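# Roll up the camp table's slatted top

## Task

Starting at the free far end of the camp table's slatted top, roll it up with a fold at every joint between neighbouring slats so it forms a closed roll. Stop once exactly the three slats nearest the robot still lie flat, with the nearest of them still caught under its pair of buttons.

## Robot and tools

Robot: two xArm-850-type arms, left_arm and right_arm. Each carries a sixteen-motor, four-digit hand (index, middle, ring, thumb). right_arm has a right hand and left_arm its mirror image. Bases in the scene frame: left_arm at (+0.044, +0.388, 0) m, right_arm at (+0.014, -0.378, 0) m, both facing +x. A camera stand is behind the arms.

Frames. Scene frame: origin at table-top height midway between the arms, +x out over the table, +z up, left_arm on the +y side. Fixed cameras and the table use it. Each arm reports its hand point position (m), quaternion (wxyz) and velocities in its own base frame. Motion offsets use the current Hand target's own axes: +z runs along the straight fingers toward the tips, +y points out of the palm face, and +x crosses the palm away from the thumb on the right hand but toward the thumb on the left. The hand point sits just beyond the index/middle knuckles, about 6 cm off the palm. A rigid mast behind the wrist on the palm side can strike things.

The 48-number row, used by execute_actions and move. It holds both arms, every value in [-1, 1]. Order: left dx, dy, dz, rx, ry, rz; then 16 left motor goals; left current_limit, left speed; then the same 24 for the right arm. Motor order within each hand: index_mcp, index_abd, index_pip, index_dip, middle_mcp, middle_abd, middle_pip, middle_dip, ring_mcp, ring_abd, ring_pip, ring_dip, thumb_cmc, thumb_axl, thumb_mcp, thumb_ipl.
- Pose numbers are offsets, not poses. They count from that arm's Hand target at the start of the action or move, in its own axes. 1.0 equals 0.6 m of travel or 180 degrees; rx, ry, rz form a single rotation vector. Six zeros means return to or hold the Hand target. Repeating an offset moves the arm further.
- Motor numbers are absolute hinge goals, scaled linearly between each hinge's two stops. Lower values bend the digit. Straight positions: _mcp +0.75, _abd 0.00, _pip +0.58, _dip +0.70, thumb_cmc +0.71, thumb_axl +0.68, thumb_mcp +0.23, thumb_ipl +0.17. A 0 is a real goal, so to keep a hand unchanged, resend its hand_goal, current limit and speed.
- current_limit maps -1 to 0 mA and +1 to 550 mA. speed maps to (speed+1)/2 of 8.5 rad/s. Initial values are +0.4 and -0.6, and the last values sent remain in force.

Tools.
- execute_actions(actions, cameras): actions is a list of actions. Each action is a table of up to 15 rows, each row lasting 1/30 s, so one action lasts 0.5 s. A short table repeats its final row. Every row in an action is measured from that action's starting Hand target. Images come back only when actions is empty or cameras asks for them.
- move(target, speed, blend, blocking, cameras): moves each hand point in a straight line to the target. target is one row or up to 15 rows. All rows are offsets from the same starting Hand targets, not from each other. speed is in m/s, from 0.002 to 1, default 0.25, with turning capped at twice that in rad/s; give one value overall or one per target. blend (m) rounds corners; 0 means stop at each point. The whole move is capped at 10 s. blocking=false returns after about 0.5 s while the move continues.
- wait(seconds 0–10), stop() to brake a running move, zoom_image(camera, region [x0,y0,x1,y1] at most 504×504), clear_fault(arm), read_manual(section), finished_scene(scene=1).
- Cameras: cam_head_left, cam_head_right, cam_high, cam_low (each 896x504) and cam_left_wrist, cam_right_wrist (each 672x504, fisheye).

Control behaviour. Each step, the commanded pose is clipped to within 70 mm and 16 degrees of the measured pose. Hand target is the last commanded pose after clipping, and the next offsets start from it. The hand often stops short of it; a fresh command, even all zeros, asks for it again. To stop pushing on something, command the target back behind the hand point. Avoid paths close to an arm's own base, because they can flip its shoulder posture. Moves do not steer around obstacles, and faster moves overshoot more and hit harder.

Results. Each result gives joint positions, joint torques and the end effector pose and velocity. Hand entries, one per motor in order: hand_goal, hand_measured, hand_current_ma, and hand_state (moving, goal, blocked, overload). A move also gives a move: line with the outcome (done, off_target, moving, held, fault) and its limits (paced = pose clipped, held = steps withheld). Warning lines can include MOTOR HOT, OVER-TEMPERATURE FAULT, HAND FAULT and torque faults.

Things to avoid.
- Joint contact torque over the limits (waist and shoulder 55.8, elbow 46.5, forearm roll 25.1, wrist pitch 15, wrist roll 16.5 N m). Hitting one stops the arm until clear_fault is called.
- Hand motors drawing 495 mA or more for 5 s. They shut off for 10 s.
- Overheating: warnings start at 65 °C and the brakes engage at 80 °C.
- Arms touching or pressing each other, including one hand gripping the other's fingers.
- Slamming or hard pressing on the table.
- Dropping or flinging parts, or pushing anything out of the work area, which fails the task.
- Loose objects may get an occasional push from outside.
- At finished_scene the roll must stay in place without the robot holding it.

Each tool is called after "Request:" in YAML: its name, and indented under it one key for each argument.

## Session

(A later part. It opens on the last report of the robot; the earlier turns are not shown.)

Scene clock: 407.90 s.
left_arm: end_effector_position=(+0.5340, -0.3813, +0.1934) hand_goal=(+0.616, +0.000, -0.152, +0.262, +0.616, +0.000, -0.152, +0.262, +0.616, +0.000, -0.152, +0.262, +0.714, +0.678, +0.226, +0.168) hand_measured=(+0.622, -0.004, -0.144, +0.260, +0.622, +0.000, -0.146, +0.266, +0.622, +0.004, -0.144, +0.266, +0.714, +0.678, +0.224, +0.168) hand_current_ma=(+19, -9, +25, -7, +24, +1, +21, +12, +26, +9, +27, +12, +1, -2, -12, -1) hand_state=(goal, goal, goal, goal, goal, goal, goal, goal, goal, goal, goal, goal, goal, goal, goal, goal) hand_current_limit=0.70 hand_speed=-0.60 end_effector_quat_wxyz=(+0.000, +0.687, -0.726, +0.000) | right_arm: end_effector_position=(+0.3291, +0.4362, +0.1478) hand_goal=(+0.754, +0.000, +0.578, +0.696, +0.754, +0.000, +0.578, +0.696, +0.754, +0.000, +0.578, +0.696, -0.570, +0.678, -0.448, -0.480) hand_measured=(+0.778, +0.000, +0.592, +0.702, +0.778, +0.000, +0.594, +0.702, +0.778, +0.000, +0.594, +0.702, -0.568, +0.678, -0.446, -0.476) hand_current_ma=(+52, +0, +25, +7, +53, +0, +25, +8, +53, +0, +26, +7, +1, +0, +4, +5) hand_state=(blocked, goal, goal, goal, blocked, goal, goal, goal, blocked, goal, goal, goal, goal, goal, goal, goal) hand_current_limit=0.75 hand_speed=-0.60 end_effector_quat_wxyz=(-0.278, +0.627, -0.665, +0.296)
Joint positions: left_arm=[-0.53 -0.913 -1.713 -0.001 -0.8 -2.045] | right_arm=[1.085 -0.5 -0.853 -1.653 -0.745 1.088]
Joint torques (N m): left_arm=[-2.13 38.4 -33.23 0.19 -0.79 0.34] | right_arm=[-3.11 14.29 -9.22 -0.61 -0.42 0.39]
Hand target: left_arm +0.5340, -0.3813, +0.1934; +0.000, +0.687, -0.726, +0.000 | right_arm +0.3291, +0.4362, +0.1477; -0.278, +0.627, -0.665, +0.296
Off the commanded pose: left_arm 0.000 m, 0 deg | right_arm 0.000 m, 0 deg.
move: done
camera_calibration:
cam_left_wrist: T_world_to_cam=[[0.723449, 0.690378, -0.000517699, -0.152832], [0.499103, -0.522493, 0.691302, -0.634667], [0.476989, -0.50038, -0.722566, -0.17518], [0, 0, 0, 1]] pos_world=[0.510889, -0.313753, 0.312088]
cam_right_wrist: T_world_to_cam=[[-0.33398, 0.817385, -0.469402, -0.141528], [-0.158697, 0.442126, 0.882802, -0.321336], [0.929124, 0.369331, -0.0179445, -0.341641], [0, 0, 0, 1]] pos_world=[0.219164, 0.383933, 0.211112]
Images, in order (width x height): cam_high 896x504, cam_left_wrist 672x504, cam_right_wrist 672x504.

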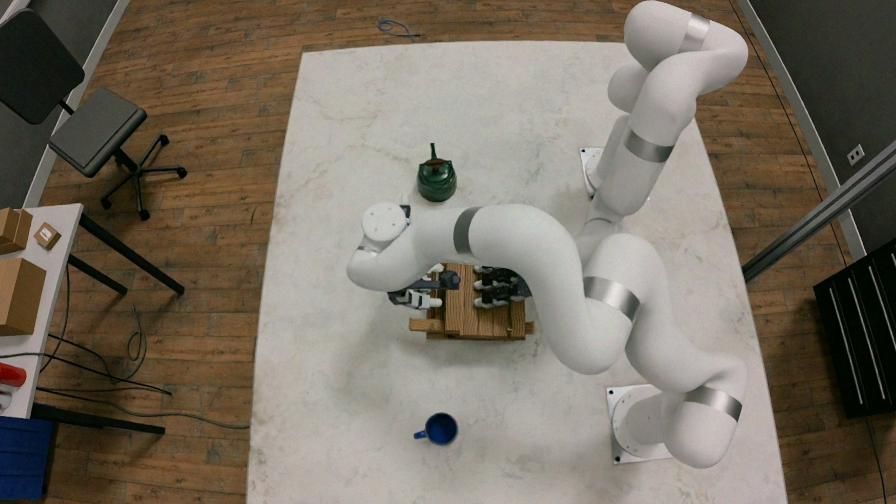

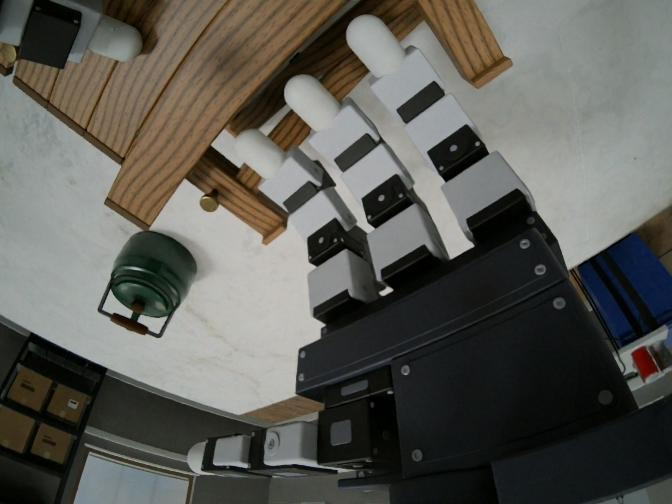

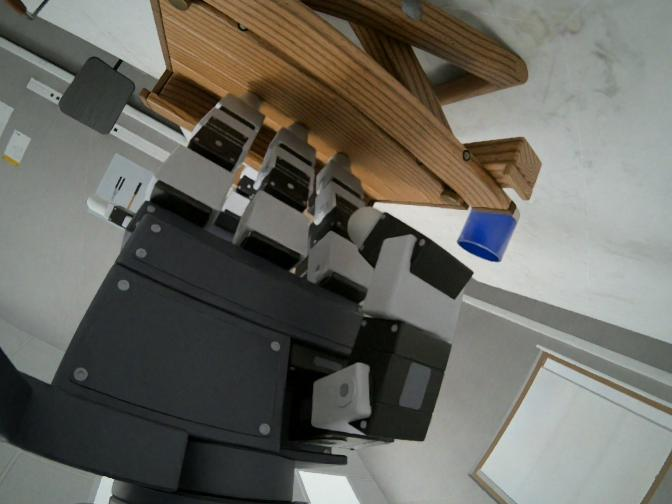

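Request:
move:
  target:
    - [0,0,0,0,0,0,0.616,0,-0.153,0.261,0.616,0,-0.153,0.261,0.616,0,-0.153,0.261,0.714,0.678,0.226,0.168,0.7,-0.6,0,-0.0074,-0.0067,0,0,0,0.754,0,0.577,0.696,0.754,0,0.577,0.696,0.754,0,0.577,0.696,-0.571,0.678,-0.449,-0.481,0.75,-0.6]
    - [0,0.0,0,0,0,0,0.616,0,-0.153,0.261,0.616,0,-0.153,0.261,0.616,0,-0.153,0.261,0.714,0.678,0.226,0.168,0.7,-0.6,-0.0009,-0.0174,0.0044,0,0,0,0.754,0,0.577,0.696,0.754,0,0.577,0.696,0.754,0,0.577,0.696,-0.571,0.678,-0.449,-0.481,0.75,-0.6]
    - [0,0.0166,0,0,0,0,0.616,0,-0.153,0.261,0.616,0,-0.153,0.261,0.616,0,-0.153,0.261,0.714,0.678,0.226,0.168,0.7,-0.6,-0.0009,-0.0075,0.0133,0,0,0,0.754,0,0.577,0.696,0.754,0,0.577,0.696,0.754,0,0.577,0.696,-0.571,0.678,-0.449,-0.481,0.75,-0.6]
  speed: [0.04,0.04,0.02]
  cameras: ["cam_left_wrist","cam_high"]

Request:
zoom_image:
  camera: "cam_high"
  region: [425, 260, 535, 345]

Scene clock: 413.20 s.
left_arm: end_effector_position=(+0.5241, -0.3807, +0.1934) hand_goal=(+0.616, +0.000, -0.152, +0.262, +0.616, +0.000, -0.152, +0.262, +0.616, +0.000, -0.152, +0.262, +0.714, +0.678, +0.226, +0.168) hand_measured=(+0.620, -0.004, -0.150, +0.260, +0.614, +0.000, -0.156, +0.256, +0.616, +0.002, -0.162, +0.254, +0.714, +0.678, +0.224, +0.168) hand_current_ma=(+16, -9, +6, -7, -4, -1, -15, -22, -1, +3, -34, -31, +1, -2, -12, -1) hand_state=(goal, goal, goal, goal, goal, goal, goal, goal, goal, goal, goal, goal, goal, goal, goal, goal) hand_current_limit=0.70 hand_speed=-0.60 end_effector_quat_wxyz=(+0.000, +0.687, -0.726, +0.000) | right_arm: end_effector_position=(+0.3381, +0.4362, +0.1457) hand_goal=(+0.754, +0.000, +0.578, +0.696, +0.754, +0.000, +0.578, +0.696, +0.754, +0.000, +0.578, +0.696, -0.570, +0.678, -0.448, -0.480) hand_measured=(+0.788, +0.000, +0.598, +0.704, +0.788, +0.000, +0.598, +0.706, +0.788, +0.000, +0.600, +0.706, -0.568, +0.678, -0.446, -0.476) hand_current_ma=(+84, +0, +37, +10, +84, +0, +39, +13, +84, +0, +40, +13, +1, +0, +4, +5) hand_state=(blocked, goal, goal, goal, blocked, goal, blocked, goal, blocked, goal, blocked, goal, goal, goal, goal, goal) hand_current_limit=0.75 hand_speed=-0.60 end_effector_quat_wxyz=(-0.278, +0.627, -0.665, +0.296)
Joint positions: left_arm=[-0.536 -0.89 -1.673 -0.001 -0.783 -2.051] | right_arm=[1.069 -0.512 -0.865 -1.668 -0.739 1.088]
Joint torques (N m): left_arm=[-1.37 37.22 -27.42 0.54 0.42 -0.09] | right_arm=[-6.46 12.65 -8.11 0.05 -0.08 0.32]
Hand target: left_arm +0.5240, -0.3807, +0.1934; +0.000, +0.687, -0.726, +0.000 | right_arm +0.3381, +0.4362, +0.1457; -0.278, +0.627, -0.665, +0.296
Off the commanded pose: left_arm 0.000 m, 0 deg | right_arm 0.000 m, 0 deg.
move: done
camera_calibration:
cam_left_wrist: T_world_to_cam=[[0.723449, 0.690377, -0.000518571, -0.146084], [0.499136, -0.522527, 0.691251, -0.629424], [0.476953, -0.500344, -0.722614, -0.170114], [0, 0, 0, 1]] pos_world=[0.500989, -0.313153, 0.312088]
Images, in order (width x height): cam_high 896x504, cam_left_wrist 672x504.

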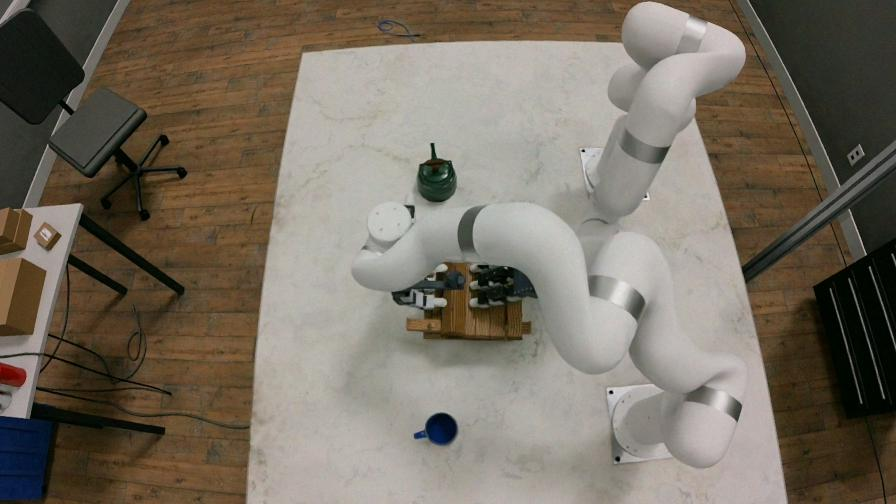

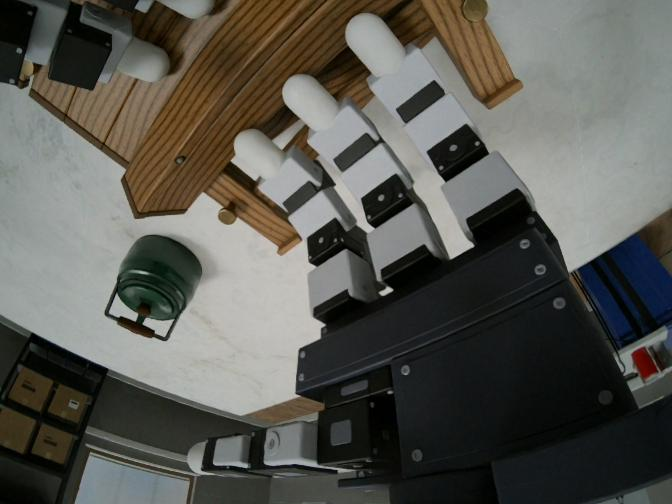

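Scaled by 4.582 from the camera's 896x504 image, which has a finer 1280x720 frame.

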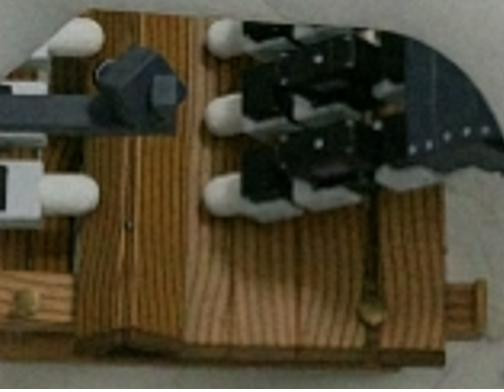

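Request:
execute_actions:
  actions: []

Request:
zoom_image:
  camera: "cam_right_wrist"
  region: [115, 15, 315, 165]

Request:
zoom_image:
  camera: "cam_left_wrist"
  region: [60, 60, 300, 240]

Request:
zoom_image:
  camera: "cam_low"
  region: [480, 180, 610, 270]

Scene clock: 414.80 s.
left_arm: end_effector_position=(+0.5240, -0.3807, +0.1934) hand_goal=(+0.616, +0.000, -0.152, +0.262, +0.616, +0.000, -0.152, +0.262, +0.616, +0.000, -0.152, +0.262, +0.714, +0.678, +0.226, +0.168) hand_measured=(+0.620, -0.004, -0.150, +0.260, +0.614, +0.000, -0.156, +0.256, +0.616, +0.002, -0.162, +0.254, +0.714, +0.678, +0.224, +0.168) hand_current_ma=(+16, -9, +6, -7, -4, -1, -15, -22, -1, +3, -34, -31, +1, -2, -12, -1) hand_state=(goal, goal, goal, goal, goal, goal, goal, goal, goal, goal, goal, goal, goal, goal, goal, goal) hand_current_limit=0.70 hand_speed=-0.60 end_effector_quat_wxyz=(+0.000, +0.687, -0.726, +0.000) | right_arm: end_effector_position=(+0.3381, +0.4362, +0.1457) hand_goal=(+0.754, +0.000, +0.578, +0.696, +0.754, +0.000, +0.578, +0.696, +0.754, +0.000, +0.578, +0.696, -0.570, +0.678, -0.448, -0.480) hand_measured=(+0.788, +0.000, +0.598, +0.704, +0.788, +0.000, +0.598, +0.706, +0.788, +0.000, +0.600, +0.706, -0.568, +0.678, -0.446, -0.476) hand_current_ma=(+85, +0, +37, +10, +84, +0, +39, +13, +85, +0, +41, +13, +1, +0, +4, +5) hand_state=(blocked, goal, blocked, goal, blocked, goal, blocked, goal, blocked, goal, blocked, goal, goal, goal, goal, goal) hand_current_limit=0.75 hand_speed=-0.60 end_effector_quat_wxyz=(-0.278, +0.627, -0.665, +0.296)
Joint positions: left_arm=[-0.536 -0.89 -1.673 -0.001 -0.783 -2.051] | right_arm=[1.069 -0.512 -0.865 -1.668 -0.739 1.088]
Joint velocities: within noise
Joint torques (N m): left_arm=[-1.84 36.5 -27.28 0.5 0.36 -0.21] | right_arm=[-7.11 12.29 -6.62 0.05 0.22 0.37]
Motor temperatures (°C): left_arm=[23 24 27 27 26 28] | right_arm=[20 21 24 24 25 25]
Hand target: left_arm +0.5240, -0.3807, +0.1934; +0.000, +0.687, -0.726, +0.000 | right_arm +0.3381, +0.4362, +0.1457; -0.278, +0.627, -0.665, +0.296
Off the commanded pose: left_arm 0.000 m, 0 deg | right_arm 0.000 m, 0 deg.
camera_calibration:
cam_left_wrist: T_world_to_cam=[[0.723449, 0.690378, -0.000517699, -0.146084], [0.499103, -0.522493, 0.691302, -0.629412], [0.476989, -0.50038, -0.722566, -0.170157], [0, 0, 0, 1]] pos_world=[0.500989, -0.313153, 0.312088]
cam_right_wrist: T_world_to_cam=[[-0.334029, 0.817383, -0.469372, -0.139456], [-0.158604, 0.442132, 0.882816, -0.318169], [0.929123, 0.36933, -0.018045, -0.350017], [0, 0, 0, 1]] pos_world=[0.228164, 0.383933, 0.209112]

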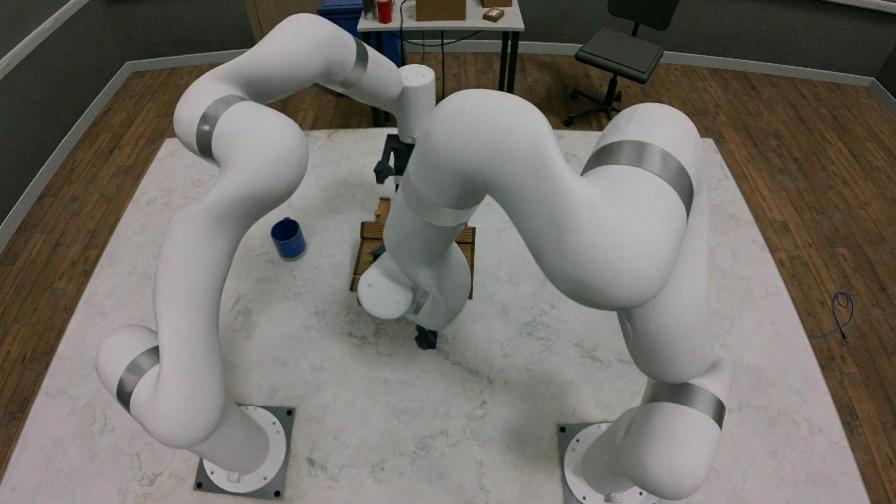

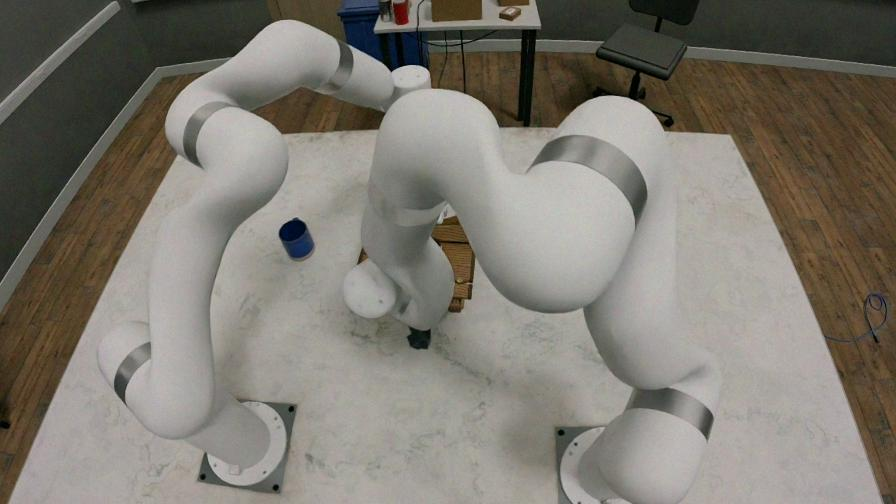

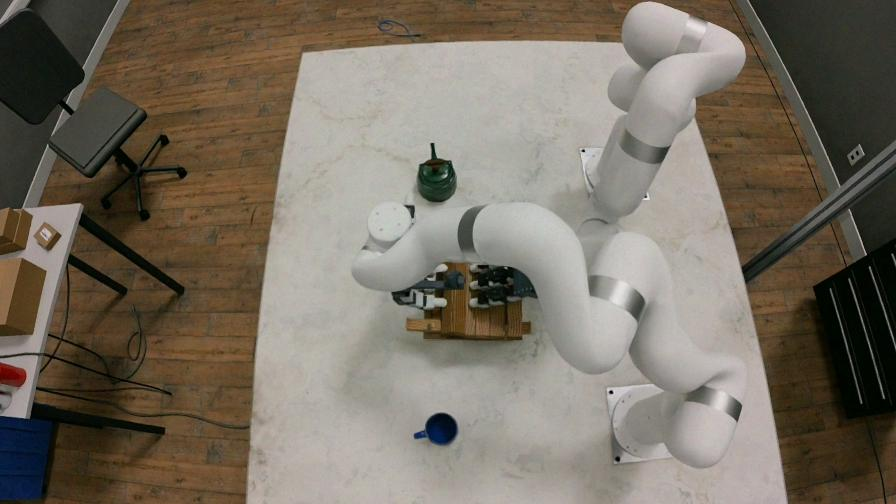

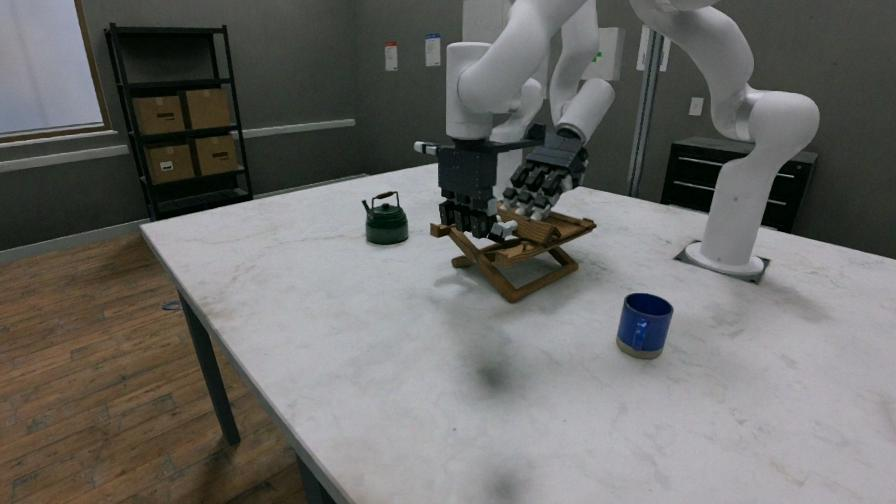

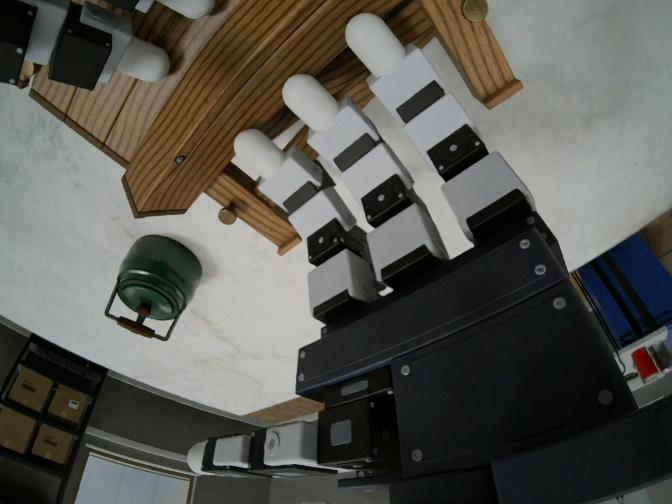

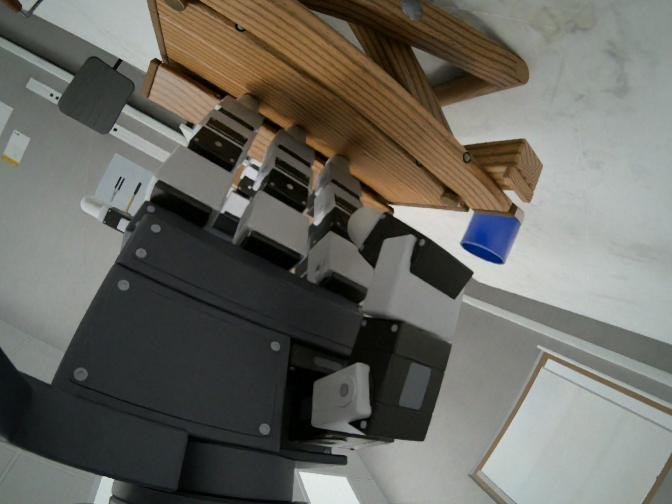

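Scaled by 2.520 from the camera's 672x504 image, which has a finer 960x720 frame.

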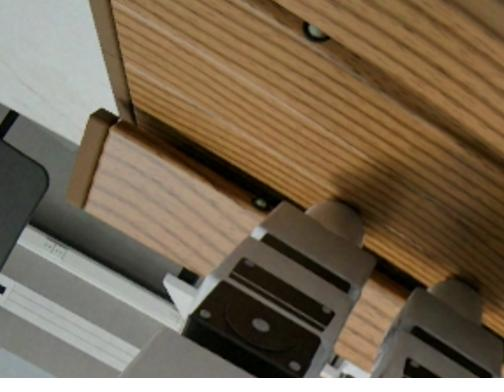

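Scaled by 2.100 from the camera's 672x504 image, which has a finer 960x720 frame.

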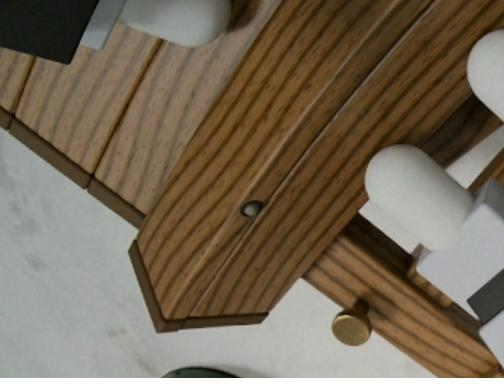

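Scaled by 3.877 from the camera's 896x504 image, which has a finer 1280x720 frame.

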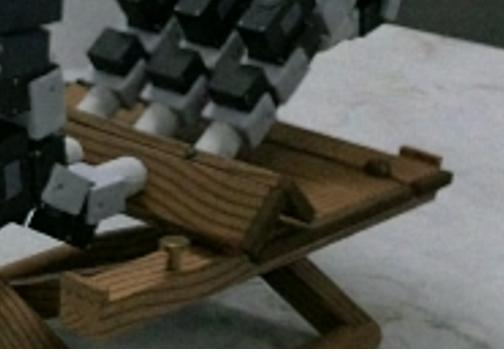

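Request:
zoom_image:
  camera: "cam_low"
  region: [430, 200, 590, 310]

Request:
zoom_image:
  camera: "cam_left_wrist"
  region: [220, 0, 540, 240]

Scaled by 3.150 from the camera's 896x504 image, which has a finer 1280x720 frame.

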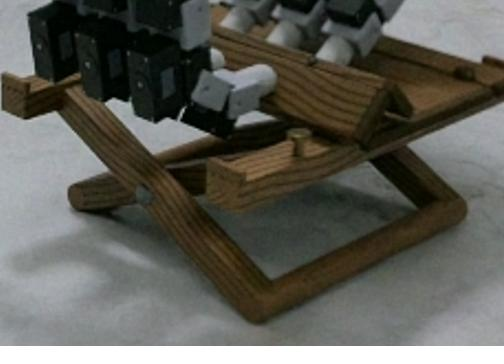

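Scaled by 1.575 from the camera's 672x504 image, which has a finer 960x720 frame.

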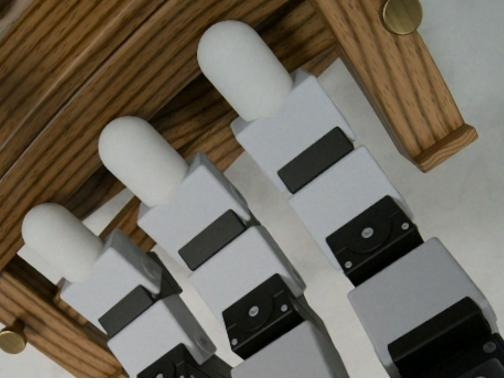

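Request:
move:
  target:
    - [-0.0376,-0.0538,0,0,0,0,0.616,0,-0.153,0.261,0.616,0,-0.153,0.261,0.616,0,-0.153,0.261,0.714,0.678,0.226,0.168,0.7,-0.6,0,0,0,0,0,0,0.754,0,0.577,0.696,0.754,0,0.577,0.696,0.754,0,0.577,0.696,-0.571,0.678,-0.449,-0.481,0.75,-0.6]
    - [-0.0376,-0.0538,0,0,0,0,0.753,0,0.139,0.261,0.753,0,0.139,0.261,1.0,0,-0.883,-0.609,0.714,0.678,0.226,0.168,0.7,-0.6,0,0,0,0,0,0,0.754,0,0.577,0.696,0.754,0,0.577,0.696,0.754,0,0.577,0.696,-0.571,0.678,-0.449,-0.481,0.75,-0.6]
    - [-0.0376,-0.0538,0.0135,0,0,0,0.753,0,0.139,0.261,0.753,0,0.139,0.261,1.0,0,-0.883,-0.609,0.714,0.678,0.226,0.168,0.7,-0.6,0,0,0,0,0,0,0.754,0,0.577,0.696,0.754,0,0.577,0.696,0.754,0,0.577,0.696,-0.571,0.678,-0.449,-0.481,0.75,-0.6]
  speed: 0.06
  cameras: ["cam_left_wrist","cam_low"]

Request:
zoom_image:
  camera: "cam_low"
  region: [430, 200, 590, 310]

Scene clock: 430.90 s.
left_arm: end_effector_position=(+0.5575, -0.3600, +0.1853) hand_goal=(+0.754, +0.000, +0.140, +0.262, +0.754, +0.000, +0.140, +0.262, +1.000, +0.000, -0.882, -0.608, +0.714, +0.678, +0.226, +0.168) hand_measured=(+0.752, -0.002, +0.138, +0.260, +0.752, +0.002, +0.138, +0.260, +0.992, -0.004, -0.902, -0.606, +0.714, +0.678, +0.224, +0.168) hand_current_ma=(-6, -5, -5, -5, -7, +4, -4, -6, -29, -13, -78, +9, +1, -2, -12, -1) hand_state=(goal, goal, goal, goal, goal, goal, goal, goal, goal, goal, goal, goal, goal, goal, goal, goal) hand_current_limit=0.70 hand_speed=-0.60 end_effector_quat_wxyz=(+0.000, +0.687, -0.726, +0.000) | right_arm: end_effector_position=(+0.3381, +0.4362, +0.1457) hand_goal=(+0.754, +0.000, +0.578, +0.696, +0.754, +0.000, +0.578, +0.696, +0.754, +0.000, +0.578, +0.696, -0.570, +0.678, -0.448, -0.480) hand_measured=(+0.788, +0.000, +0.598, +0.704, +0.788, +0.000, +0.600, +0.706, +0.788, +0.000, +0.600, +0.706, -0.568, +0.678, -0.446, -0.476) hand_current_ma=(+85, +0, +38, +12, +85, +0, +40, +16, +85, +0, +41, +15, +1, +0, +4, +5) hand_state=(blocked, goal, blocked, goal, blocked, goal, blocked, goal, blocked, goal, blocked, goal, goal, goal, goal, goal) hand_current_limit=0.75 hand_speed=-0.60 end_effector_quat_wxyz=(-0.278, +0.627, -0.665, +0.296)
Joint positions: left_arm=[-0.488 -0.95 -1.758 -0.001 -0.809 -2.003] | right_arm=[1.069 -0.512 -0.865 -1.668 -0.739 1.088]
Joint torques (N m): left_arm=[-0.65 32.16 -26.17 0.68 0.52 0.01] | right_arm=[-1.69 18.25 -7.14 0.74 1.25 0.35]
Hand target: left_arm +0.5575, -0.3600, +0.1852; +0.000, +0.687, -0.726, +0.000 | right_arm +0.3381, +0.4362, +0.1457; -0.278, +0.627, -0.665, +0.296
Off the commanded pose: left_arm 0.000 m, 0 deg | right_arm 0.000 m, 0 deg.
move: done
camera_calibration:
cam_left_wrist: T_world_to_cam=[[0.72338, 0.69045, -0.000514292, -0.184485], [0.499129, -0.522419, 0.691338, -0.629671], [0.477065, -0.500357, -0.722531, -0.181629], [0, 0, 0, 1]] pos_world=[0.534389, -0.292454, 0.303988]
Images, in order (width x height): cam_low 896x504, cam_left_wrist 672x504.

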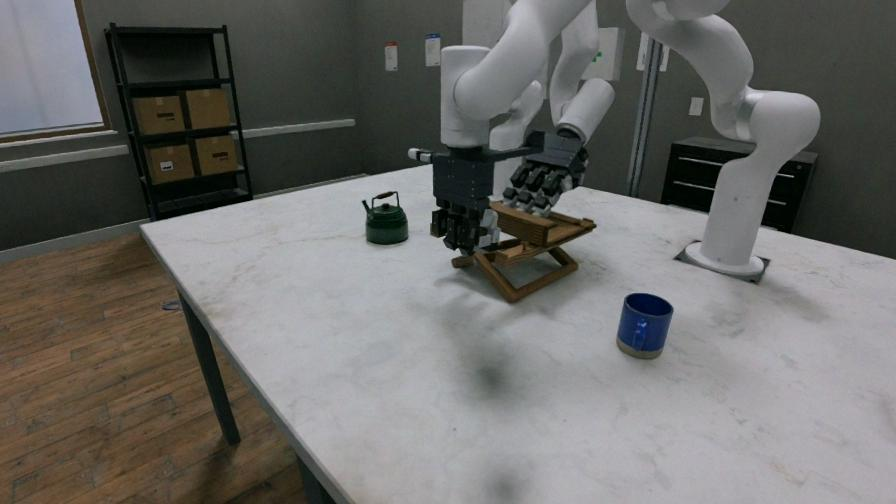

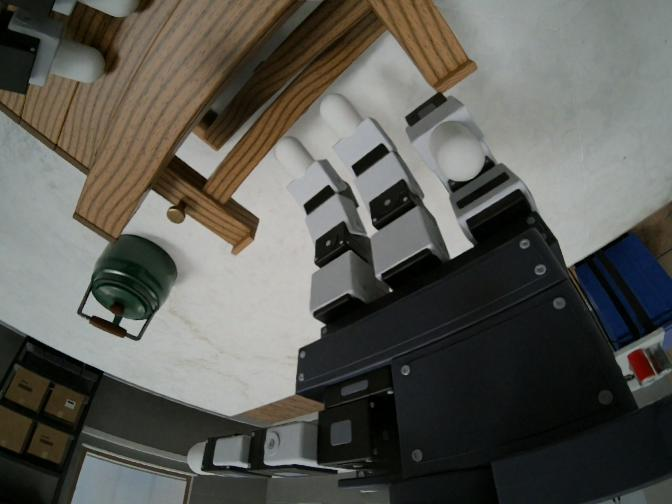

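Scaled by 3.150 from the camera's 896x504 image, which has a finer 1280x720 frame.

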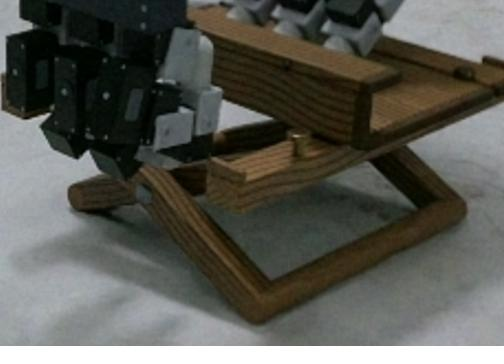

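Request:
move:
  target: [0.0047,0.0832,0,0,0,0,0.753,0,0.139,0.261,0.753,0,0.139,0.261,1.0,0,-0.883,-0.609,0.714,0.678,0.226,0.168,0.7,-0.6,0,0,0,0,0,0,0.754,0,0.577,0.696,0.754,0,0.577,0.696,0.754,0,0.577,0.696,-0.571,0.678,-0.449,-0.481,0.75,-0.6]
  speed: 0.06
  cameras: ["cam_left_wrist","cam_high","cam_right_wrist"]

Request:
zoom_image:
  camera: "cam_high"
  region: [425, 260, 535, 345]

Request:
zoom_image:
  camera: "cam_right_wrist"
  region: [115, 15, 315, 165]

Scene clock: 433.70 s.
left_arm: end_effector_position=(+0.5075, -0.3600, +0.1853) hand_goal=(+0.754, +0.000, +0.140, +0.262, +0.754, +0.000, +0.140, +0.262, +1.000, +0.000, -0.882, -0.608, +0.714, +0.678, +0.226, +0.168) hand_measured=(+0.752, -0.002, +0.138, +0.260, +0.752, +0.002, +0.138, +0.260, +0.994, -0.004, -0.882, -0.606, +0.714, +0.678, +0.224, +0.168) hand_current_ma=(-6, -5, -5, -5, -7, +4, -4, -6, -18, -9, -2, +9, +1, -2, -12, -1) hand_state=(goal, goal, goal, goal, goal, goal, goal, goal, goal, goal, goal, goal, goal, goal, goal, goal) hand_current_limit=0.70 hand_speed=-0.60 end_effector_quat_wxyz=(+0.000, +0.687, -0.726, +0.000) | right_arm: end_effector_position=(+0.3381, +0.4362, +0.1457) hand_goal=(+0.754, +0.000, +0.578, +0.696, +0.754, +0.000, +0.578, +0.696, +0.754, +0.000, +0.578, +0.696, -0.570, +0.678, -0.448, -0.480) hand_measured=(+0.788, +0.000, +0.598, +0.704, +0.788, +0.000, +0.600, +0.706, +0.788, +0.000, +0.600, +0.706, -0.568, +0.678, -0.446, -0.476) hand_current_ma=(+85, +0, +38, +12, +85, +0, +40, +16, +85, +0, +41, +15, +1, +0, +4, +5) hand_state=(blocked, goal, blocked, goal, blocked, goal, blocked, goal, blocked, goal, blocked, goal, goal, goal, goal, goal) hand_current_limit=0.75 hand_speed=-0.60 end_effector_quat_wxyz=(-0.278, +0.627, -0.665, +0.296)
Joint positions: left_arm=[-0.522 -0.84 -1.565 -0.001 -0.726 -2.037] | right_arm=[1.069 -0.512 -0.865 -1.668 -0.739 1.088]
Joint torques (N m): left_arm=[-1.01 36.91 -27.89 1.77 0.67 -0.3] | right_arm=[-1.2 17.79 -6.26 0.15 1.04 0.39]
Hand target: left_arm +0.5075, -0.3600, +0.1853; +0.000, +0.687, -0.726, +0.000 | right_arm +0.3381, +0.4362, +0.1457; -0.278, +0.627, -0.665, +0.296
Off the commanded pose: left_arm 0.000 m, 0 deg | right_arm 0.000 m, 0 deg.
move: done
camera_calibration:
cam_left_wrist: T_world_to_cam=[[0.723414, 0.690414, -0.000566299, -0.148331], [0.499153, -0.522444, 0.691302, -0.604824], [0.476989, -0.50038, -0.722566, -0.157833], [0, 0, 0, 1]] pos_world=[0.484489, -0.292553, 0.303988]
cam_right_wrist: T_world_to_cam=[[-0.334029, 0.817383, -0.469372, -0.139456], [-0.158604, 0.442132, 0.882816, -0.318169], [0.929123, 0.36933, -0.018045, -0.350017], [0, 0, 0, 1]] pos_world=[0.228164, 0.383933, 0.209112]
Images, in order (width x height): cam_high 896x504, cam_left_wrist 672x504, cam_right_wrist 672x504.

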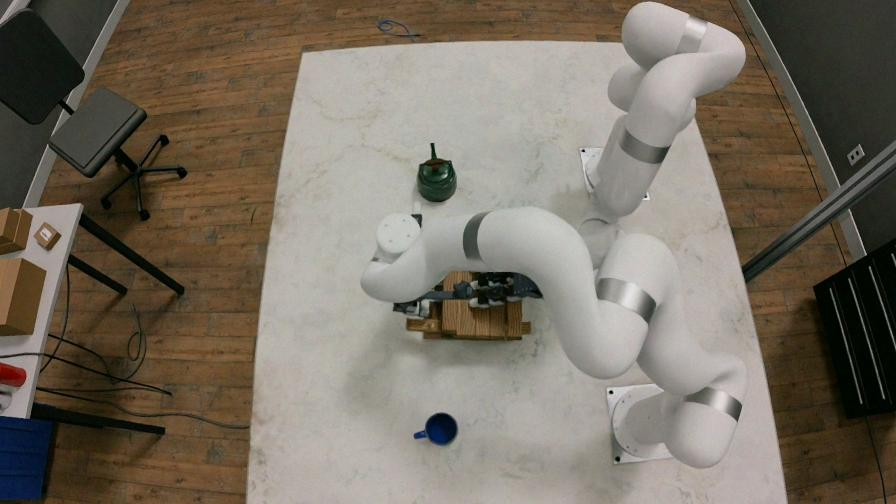

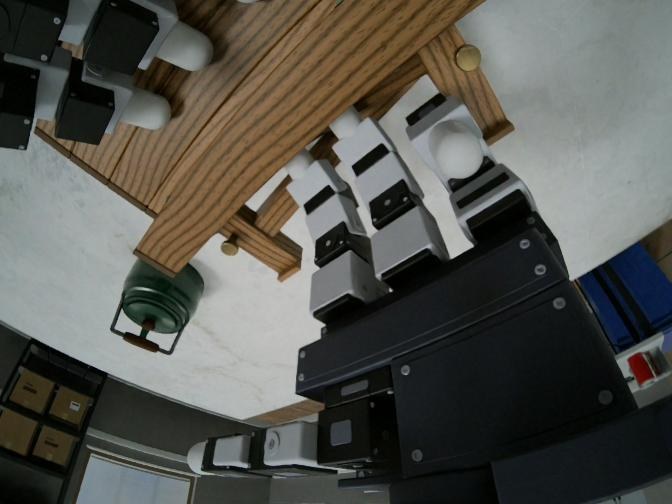

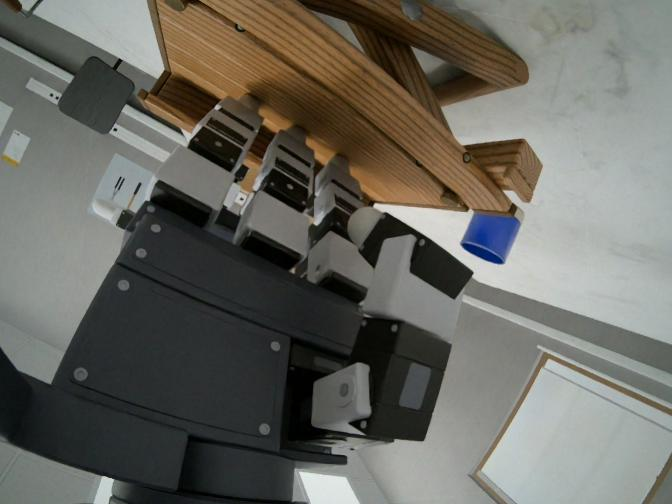

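Scaled by 4.582 from the camera's 896x504 image, which has a finer 1280x720 frame.

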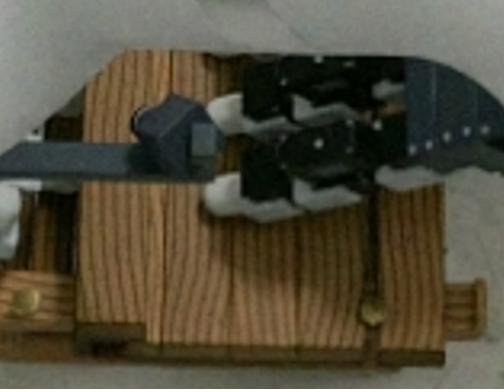

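Scaled by 2.520 from the camera's 672x504 image, which has a finer 960x720 frame.

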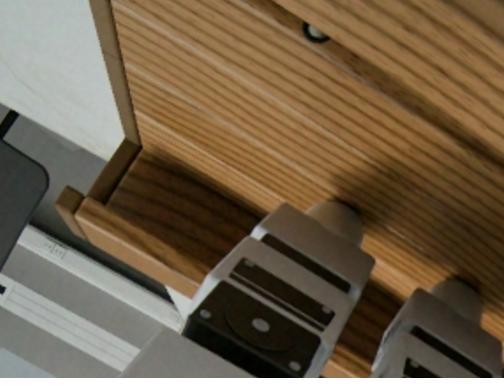

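Request:
move:
  target:
    - [0.0024,0.0433,0,0,0,0,0.753,0,0.139,0.261,0.753,0,0.139,0.261,1.0,0,-0.883,-0.609,0.714,0.678,0.226,0.168,0.7,-0.6,0,0,0,0,0,0,0.754,0,0.577,0.696,0.754,0,0.577,0.696,0.754,0,0.577,0.696,-0.571,0.678,-0.449,-0.481,0.75,-0.6]
    - [0.0024,0.0433,-0.0233,0,0,0,0.753,0,0.139,0.261,0.753,0,0.139,0.261,1.0,0,-0.883,-0.609,0.714,0.678,0.226,0.168,0.7,-0.6,0,0,0,0,0,0,0.754,0,0.577,0.696,0.754,0,0.577,0.696,0.754,0,0.577,0.696,-0.571,0.678,-0.449,-0.481,0.75,-0.6]
    - [0.0023,0.0406,-0.047,0,0,0,0.753,0,0.139,0.261,0.753,0,0.139,0.261,1.0,0,-0.883,-0.609,0.714,0.678,0.226,0.168,0.7,-0.6,0,0,0,0,0,0,0.754,0,0.577,0.696,0.754,0,0.577,0.696,0.754,0,0.577,0.696,-0.571,0.678,-0.449,-0.481,0.75,-0.6]
  speed: [0.05,0.02,0.02]
  blend: [0.001,0.002,0]
  cameras: ["cam_left_wrist","cam_low","cam_right_wrist"]

Request:
zoom_image:
  camera: "cam_low"
  region: [430, 180, 610, 310]

Request:
zoom_image:
  camera: "cam_right_wrist"
  region: [115, 15, 315, 165]

Scene clock: 454.50 s.
left_arm: end_effector_position=(+0.4831, -0.3601, +0.2134) hand_goal=(+0.754, +0.000, +0.140, +0.262, +0.754, +0.000, +0.140, +0.262, +1.000, +0.000, -0.882, -0.608, +0.714, +0.678, +0.226, +0.168) hand_measured=(+0.770, -0.002, +0.154, +0.268, +0.772, +0.000, +0.152, +0.268, +0.996, -0.004, -0.882, -0.606, +0.714, +0.678, +0.224, +0.168) hand_current_ma=(+62, -7, +51, +20, +71, -1, +43, +24, -17, -9, -2, +9, +1, -2, -12, -1) hand_state=(goal, goal, goal, goal, goal, goal, goal, goal, goal, goal, goal, goal, goal, goal, goal, goal) hand_current_limit=0.70 hand_speed=-0.60 end_effector_quat_wxyz=(+0.000, +0.687, -0.726, +0.000) | right_arm: end_effector_position=(+0.3381, +0.4362, +0.1457) hand_goal=(+0.754, +0.000, +0.578, +0.696, +0.754, +0.000, +0.578, +0.696, +0.754, +0.000, +0.578, +0.696, -0.570, +0.678, -0.448, -0.480) hand_measured=(+0.788, +0.000, +0.598, +0.704, +0.788, +0.000, +0.600, +0.706, +0.788, +0.000, +0.600, +0.706, -0.568, +0.678, -0.446, -0.476) hand_current_ma=(+85, +0, +38, +12, +85, +0, +40, +16, +85, +0, +41, +16, +1, +0, +4, +5) hand_state=(blocked, goal, blocked, goal, blocked, goal, blocked, goal, blocked, goal, blocked, goal, goal, goal, goal, goal) hand_current_limit=0.75 hand_speed=-0.60 end_effector_quat_wxyz=(-0.278, +0.627, -0.665, +0.296)
Joint positions: left_arm=[-0.541 -0.754 -1.49 -0.001 -0.736 -2.056] | right_arm=[1.069 -0.512 -0.865 -1.668 -0.739 1.088]
Joint torques (N m): left_arm=[1.86 38.01 -33.44 1.5 -1 0.27] | right_arm=[-0.93 17.82 -7.74 0.69 1.22 0.43]
Hand target: left_arm +0.4831, -0.3601, +0.2135; +0.000, +0.687, -0.726, +0.000 | right_arm +0.3381, +0.4362, +0.1457; -0.278, +0.627, -0.665, +0.296
Off the commanded pose: left_arm 0.000 m, 0 deg | right_arm 0.000 m, 0 deg.
move: done
camera_calibration:
cam_left_wrist: T_world_to_cam=[[0.723414, 0.690414, -0.000566299, -0.130591], [0.499153, -0.522444, 0.691302, -0.612021], [0.476989, -0.50038, -0.722566, -0.125842], [0, 0, 0, 1]] pos_world=[0.459989, -0.292553, 0.332088]
cam_right_wrist: T_world_to_cam=[[-0.334029, 0.817383, -0.469372, -0.139456], [-0.158604, 0.442132, 0.882816, -0.318169], [0.929123, 0.36933, -0.018045, -0.350017], [0, 0, 0, 1]] pos_world=[0.228164, 0.383933, 0.209112]
Images, in order (width x height): cam_low 896x504, cam_left_wrist 672x504, cam_right_wrist 672x504.

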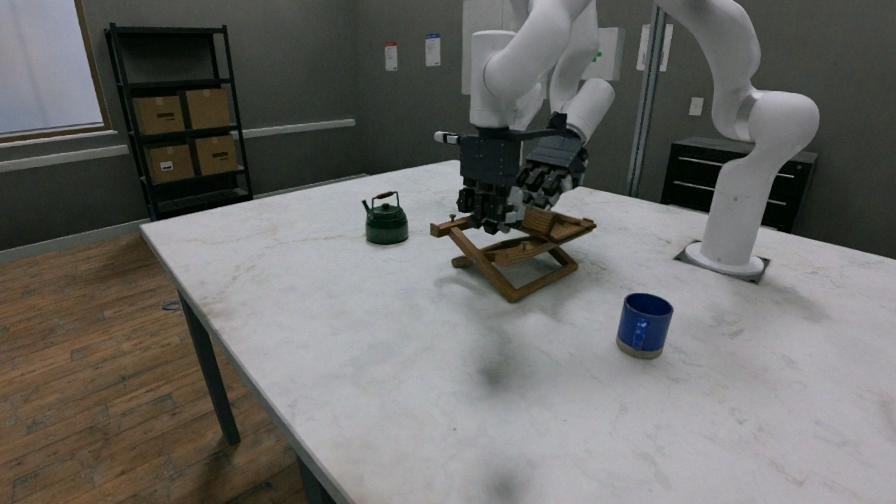

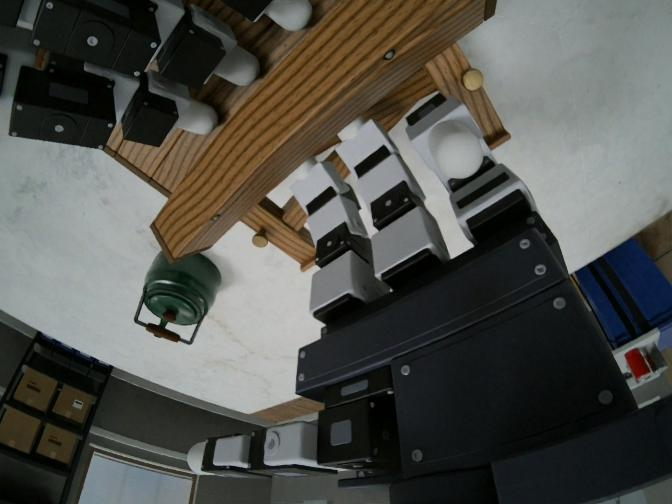

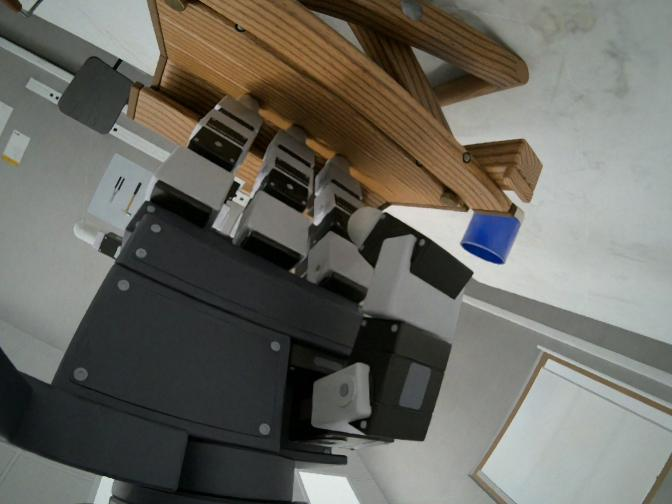

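Scaled by 2.800 from the camera's 896x504 image, which has a finer 1280x720 frame.

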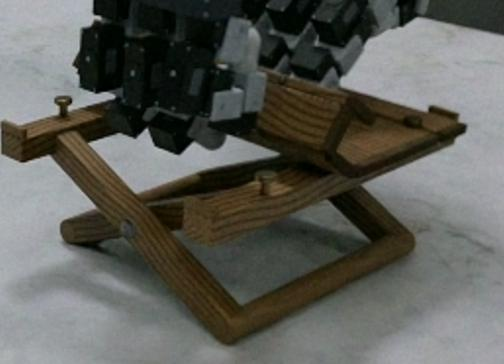

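Scaled by 2.520 from the camera's 672x504 image, which has a finer 960x720 frame.

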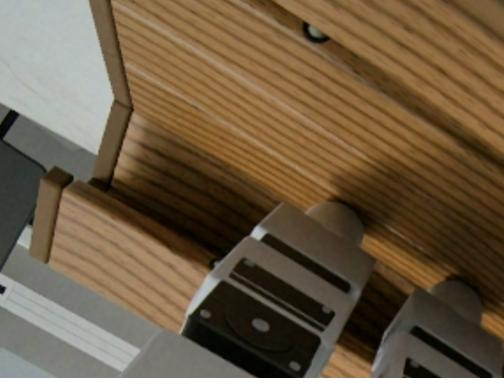

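Request:
move:
  target:
    - [0,0,0,0,0,0,0.753,0,0.139,0.261,0.753,0,0.139,0.261,1.0,0,-0.883,-0.609,0.714,0.678,0.226,0.168,0.7,-0.6,0.0007,0.0041,-0.012,0,0,0,0.754,0,0.577,0.696,0.754,0,0.577,0.696,0.754,0,0.577,0.696,-0.571,0.678,-0.449,-0.481,0.75,-0.6]
    - [0,0,0,0,0,0,0.753,0,0.139,0.261,0.753,0,0.139,0.261,1.0,0,-0.883,-0.609,0.714,0.678,0.226,0.168,0.7,-0.6,0.0014,0.0119,-0.0207,0,0,0,0.754,0,0.577,0.696,0.754,0,0.577,0.696,0.754,0,0.577,0.696,-0.571,0.678,-0.449,-0.481,0.75,-0.6]
    - [0,0,0,0,0,0,0.753,0,0.139,0.261,0.753,0,0.139,0.261,1.0,0,-0.883,-0.609,0.714,0.678,0.226,0.168,0.7,-0.6,0.0014,0.0162,-0.0168,0,0,0,0.754,0,0.577,0.696,0.754,0,0.577,0.696,0.754,0,0.577,0.696,-0.571,0.678,-0.449,-0.481,0.75,-0.6]
  speed: [0.05,0.05,0.02]
  blend: [0.003,0.001,0]
  cameras: ["cam_high","cam_low","cam_right_wrist"]

Request:
zoom_image:
  camera: "cam_low"
  region: [470, 180, 610, 280]

Request:
zoom_image:
  camera: "cam_right_wrist"
  region: [115, 15, 315, 165]

Request:
zoom_image:
  camera: "cam_high"
  region: [425, 260, 535, 345]

Scene clock: 457.83 s.
left_arm: end_effector_position=(+0.4831, -0.3601, +0.2135) hand_goal=(+0.754, +0.000, +0.140, +0.262, +0.754, +0.000, +0.140, +0.262, +1.000, +0.000, -0.882, -0.608, +0.714, +0.678, +0.226, +0.168) hand_measured=(+0.770, -0.002, +0.154, +0.268, +0.772, +0.000, +0.152, +0.268, +0.996, -0.004, -0.882, -0.606, +0.714, +0.678, +0.224, +0.168) hand_current_ma=(+65, -7, +52, +20, +75, -1, +43, +25, -17, -9, -2, +9, +1, -2, -12, -1) hand_state=(goal, goal, goal, goal, goal, goal, goal, goal, goal, goal, goal, goal, goal, goal, goal, goal) hand_current_limit=0.70 hand_speed=-0.60 end_effector_quat_wxyz=(+0.000, +0.687, -0.726, +0.000) | right_arm: end_effector_position=(+0.3241, +0.4362, +0.1453) hand_goal=(+0.754, +0.000, +0.578, +0.696, +0.754, +0.000, +0.578, +0.696, +0.754, +0.000, +0.578, +0.696, -0.570, +0.678, -0.448, -0.480) hand_measured=(+0.790, +0.002, +0.600, +0.706, +0.790, +0.002, +0.600, +0.708, +0.790, +0.002, +0.600, +0.708, -0.568, +0.678, -0.446, -0.476) hand_current_ma=(+90, +1, +41, +15, +90, +1, +42, +18, +90, +1, +43, +18, +1, +0, +4, +5) hand_state=(blocked, goal, blocked, goal, blocked, goal, blocked, goal, blocked, goal, blocked, goal, goal, goal, goal, goal) hand_current_limit=0.75 hand_speed=-0.60 end_effector_quat_wxyz=(-0.278, +0.627, -0.665, +0.296)
Joint positions: left_arm=[-0.541 -0.754 -1.49 -0.001 -0.736 -2.056] | right_arm=[1.095 -0.501 -0.846 -1.652 -0.749 1.099]
Joint torques (N m): left_arm=[1.2 36.12 -32.93 1.17 -0.65 0.29] | right_arm=[1.4 12.12 -6.8 0.09 0.06 0.47]
Hand target: left_arm +0.4831, -0.3601, +0.2135; +0.000, +0.687, -0.726, +0.000 | right_arm +0.3241, +0.4362, +0.1453; -0.278, +0.627, -0.665, +0.296
Off the commanded pose: left_arm 0.000 m, 0 deg | right_arm 0.000 m, 0 deg.
move: done
camera_calibration:
cam_right_wrist: T_world_to_cam=[[-0.33398, 0.817385, -0.469402, -0.144325], [-0.158697, 0.442126, 0.882802, -0.320011], [0.929124, 0.369331, -0.0179445, -0.337038], [0, 0, 0, 1]] pos_world=[0.214164, 0.383933, 0.208712]
Images, in order (width x height): cam_high 896x504, cam_low 896x504, cam_right_wrist 672x504.

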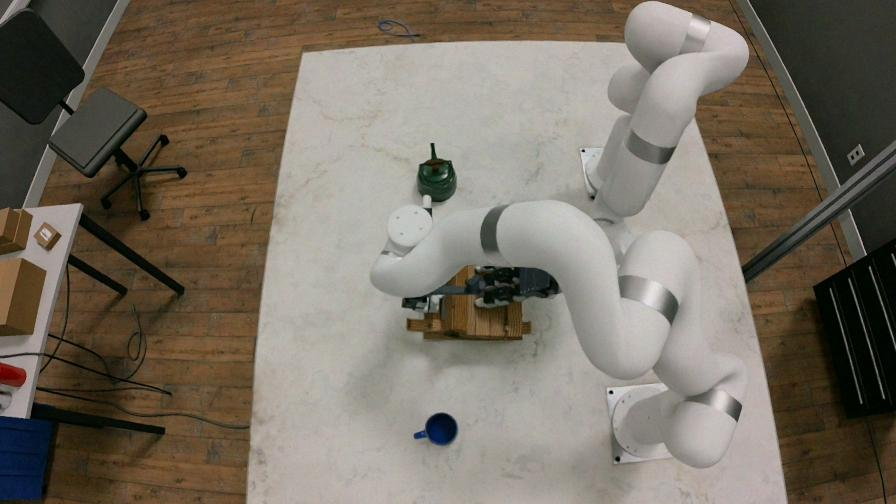

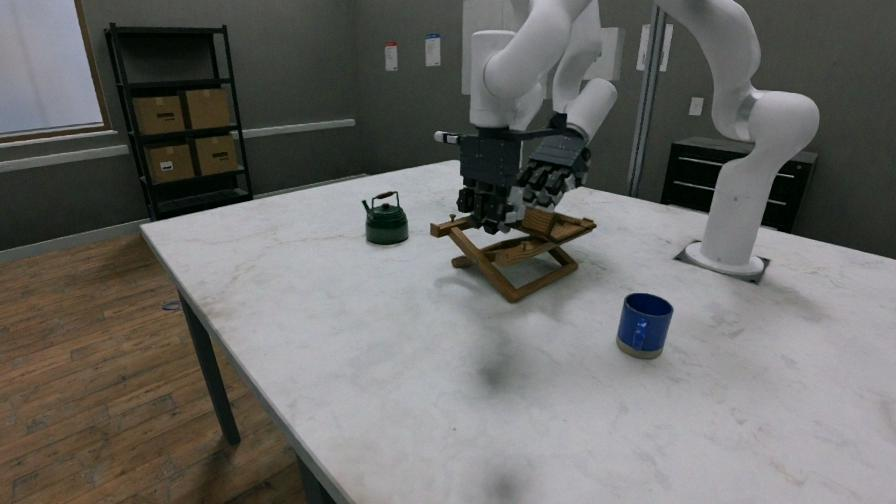

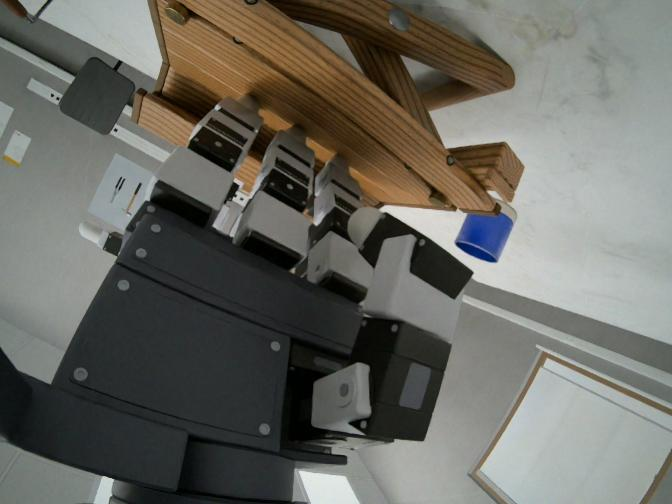

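Scaled by 3.600 from the camera's 896x504 image, which has a finer 1280x720 frame.

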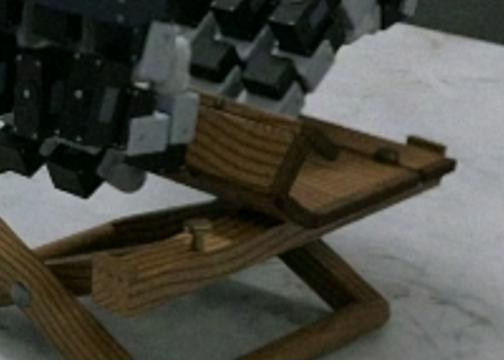

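Scaled by 2.520 from the camera's 672x504 image, which has a finer 960x720 frame.

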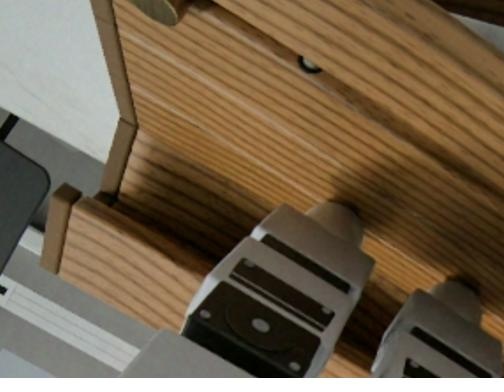

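Scaled by 4.582 from the camera's 896x504 image, which has a finer 1280x720 frame.

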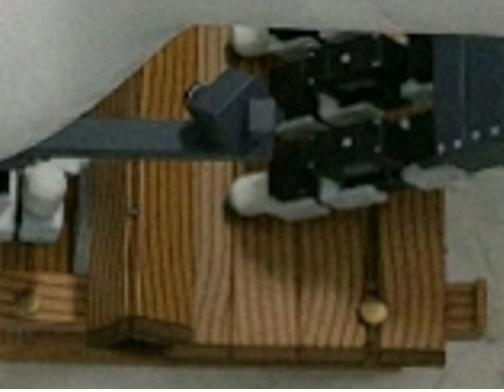

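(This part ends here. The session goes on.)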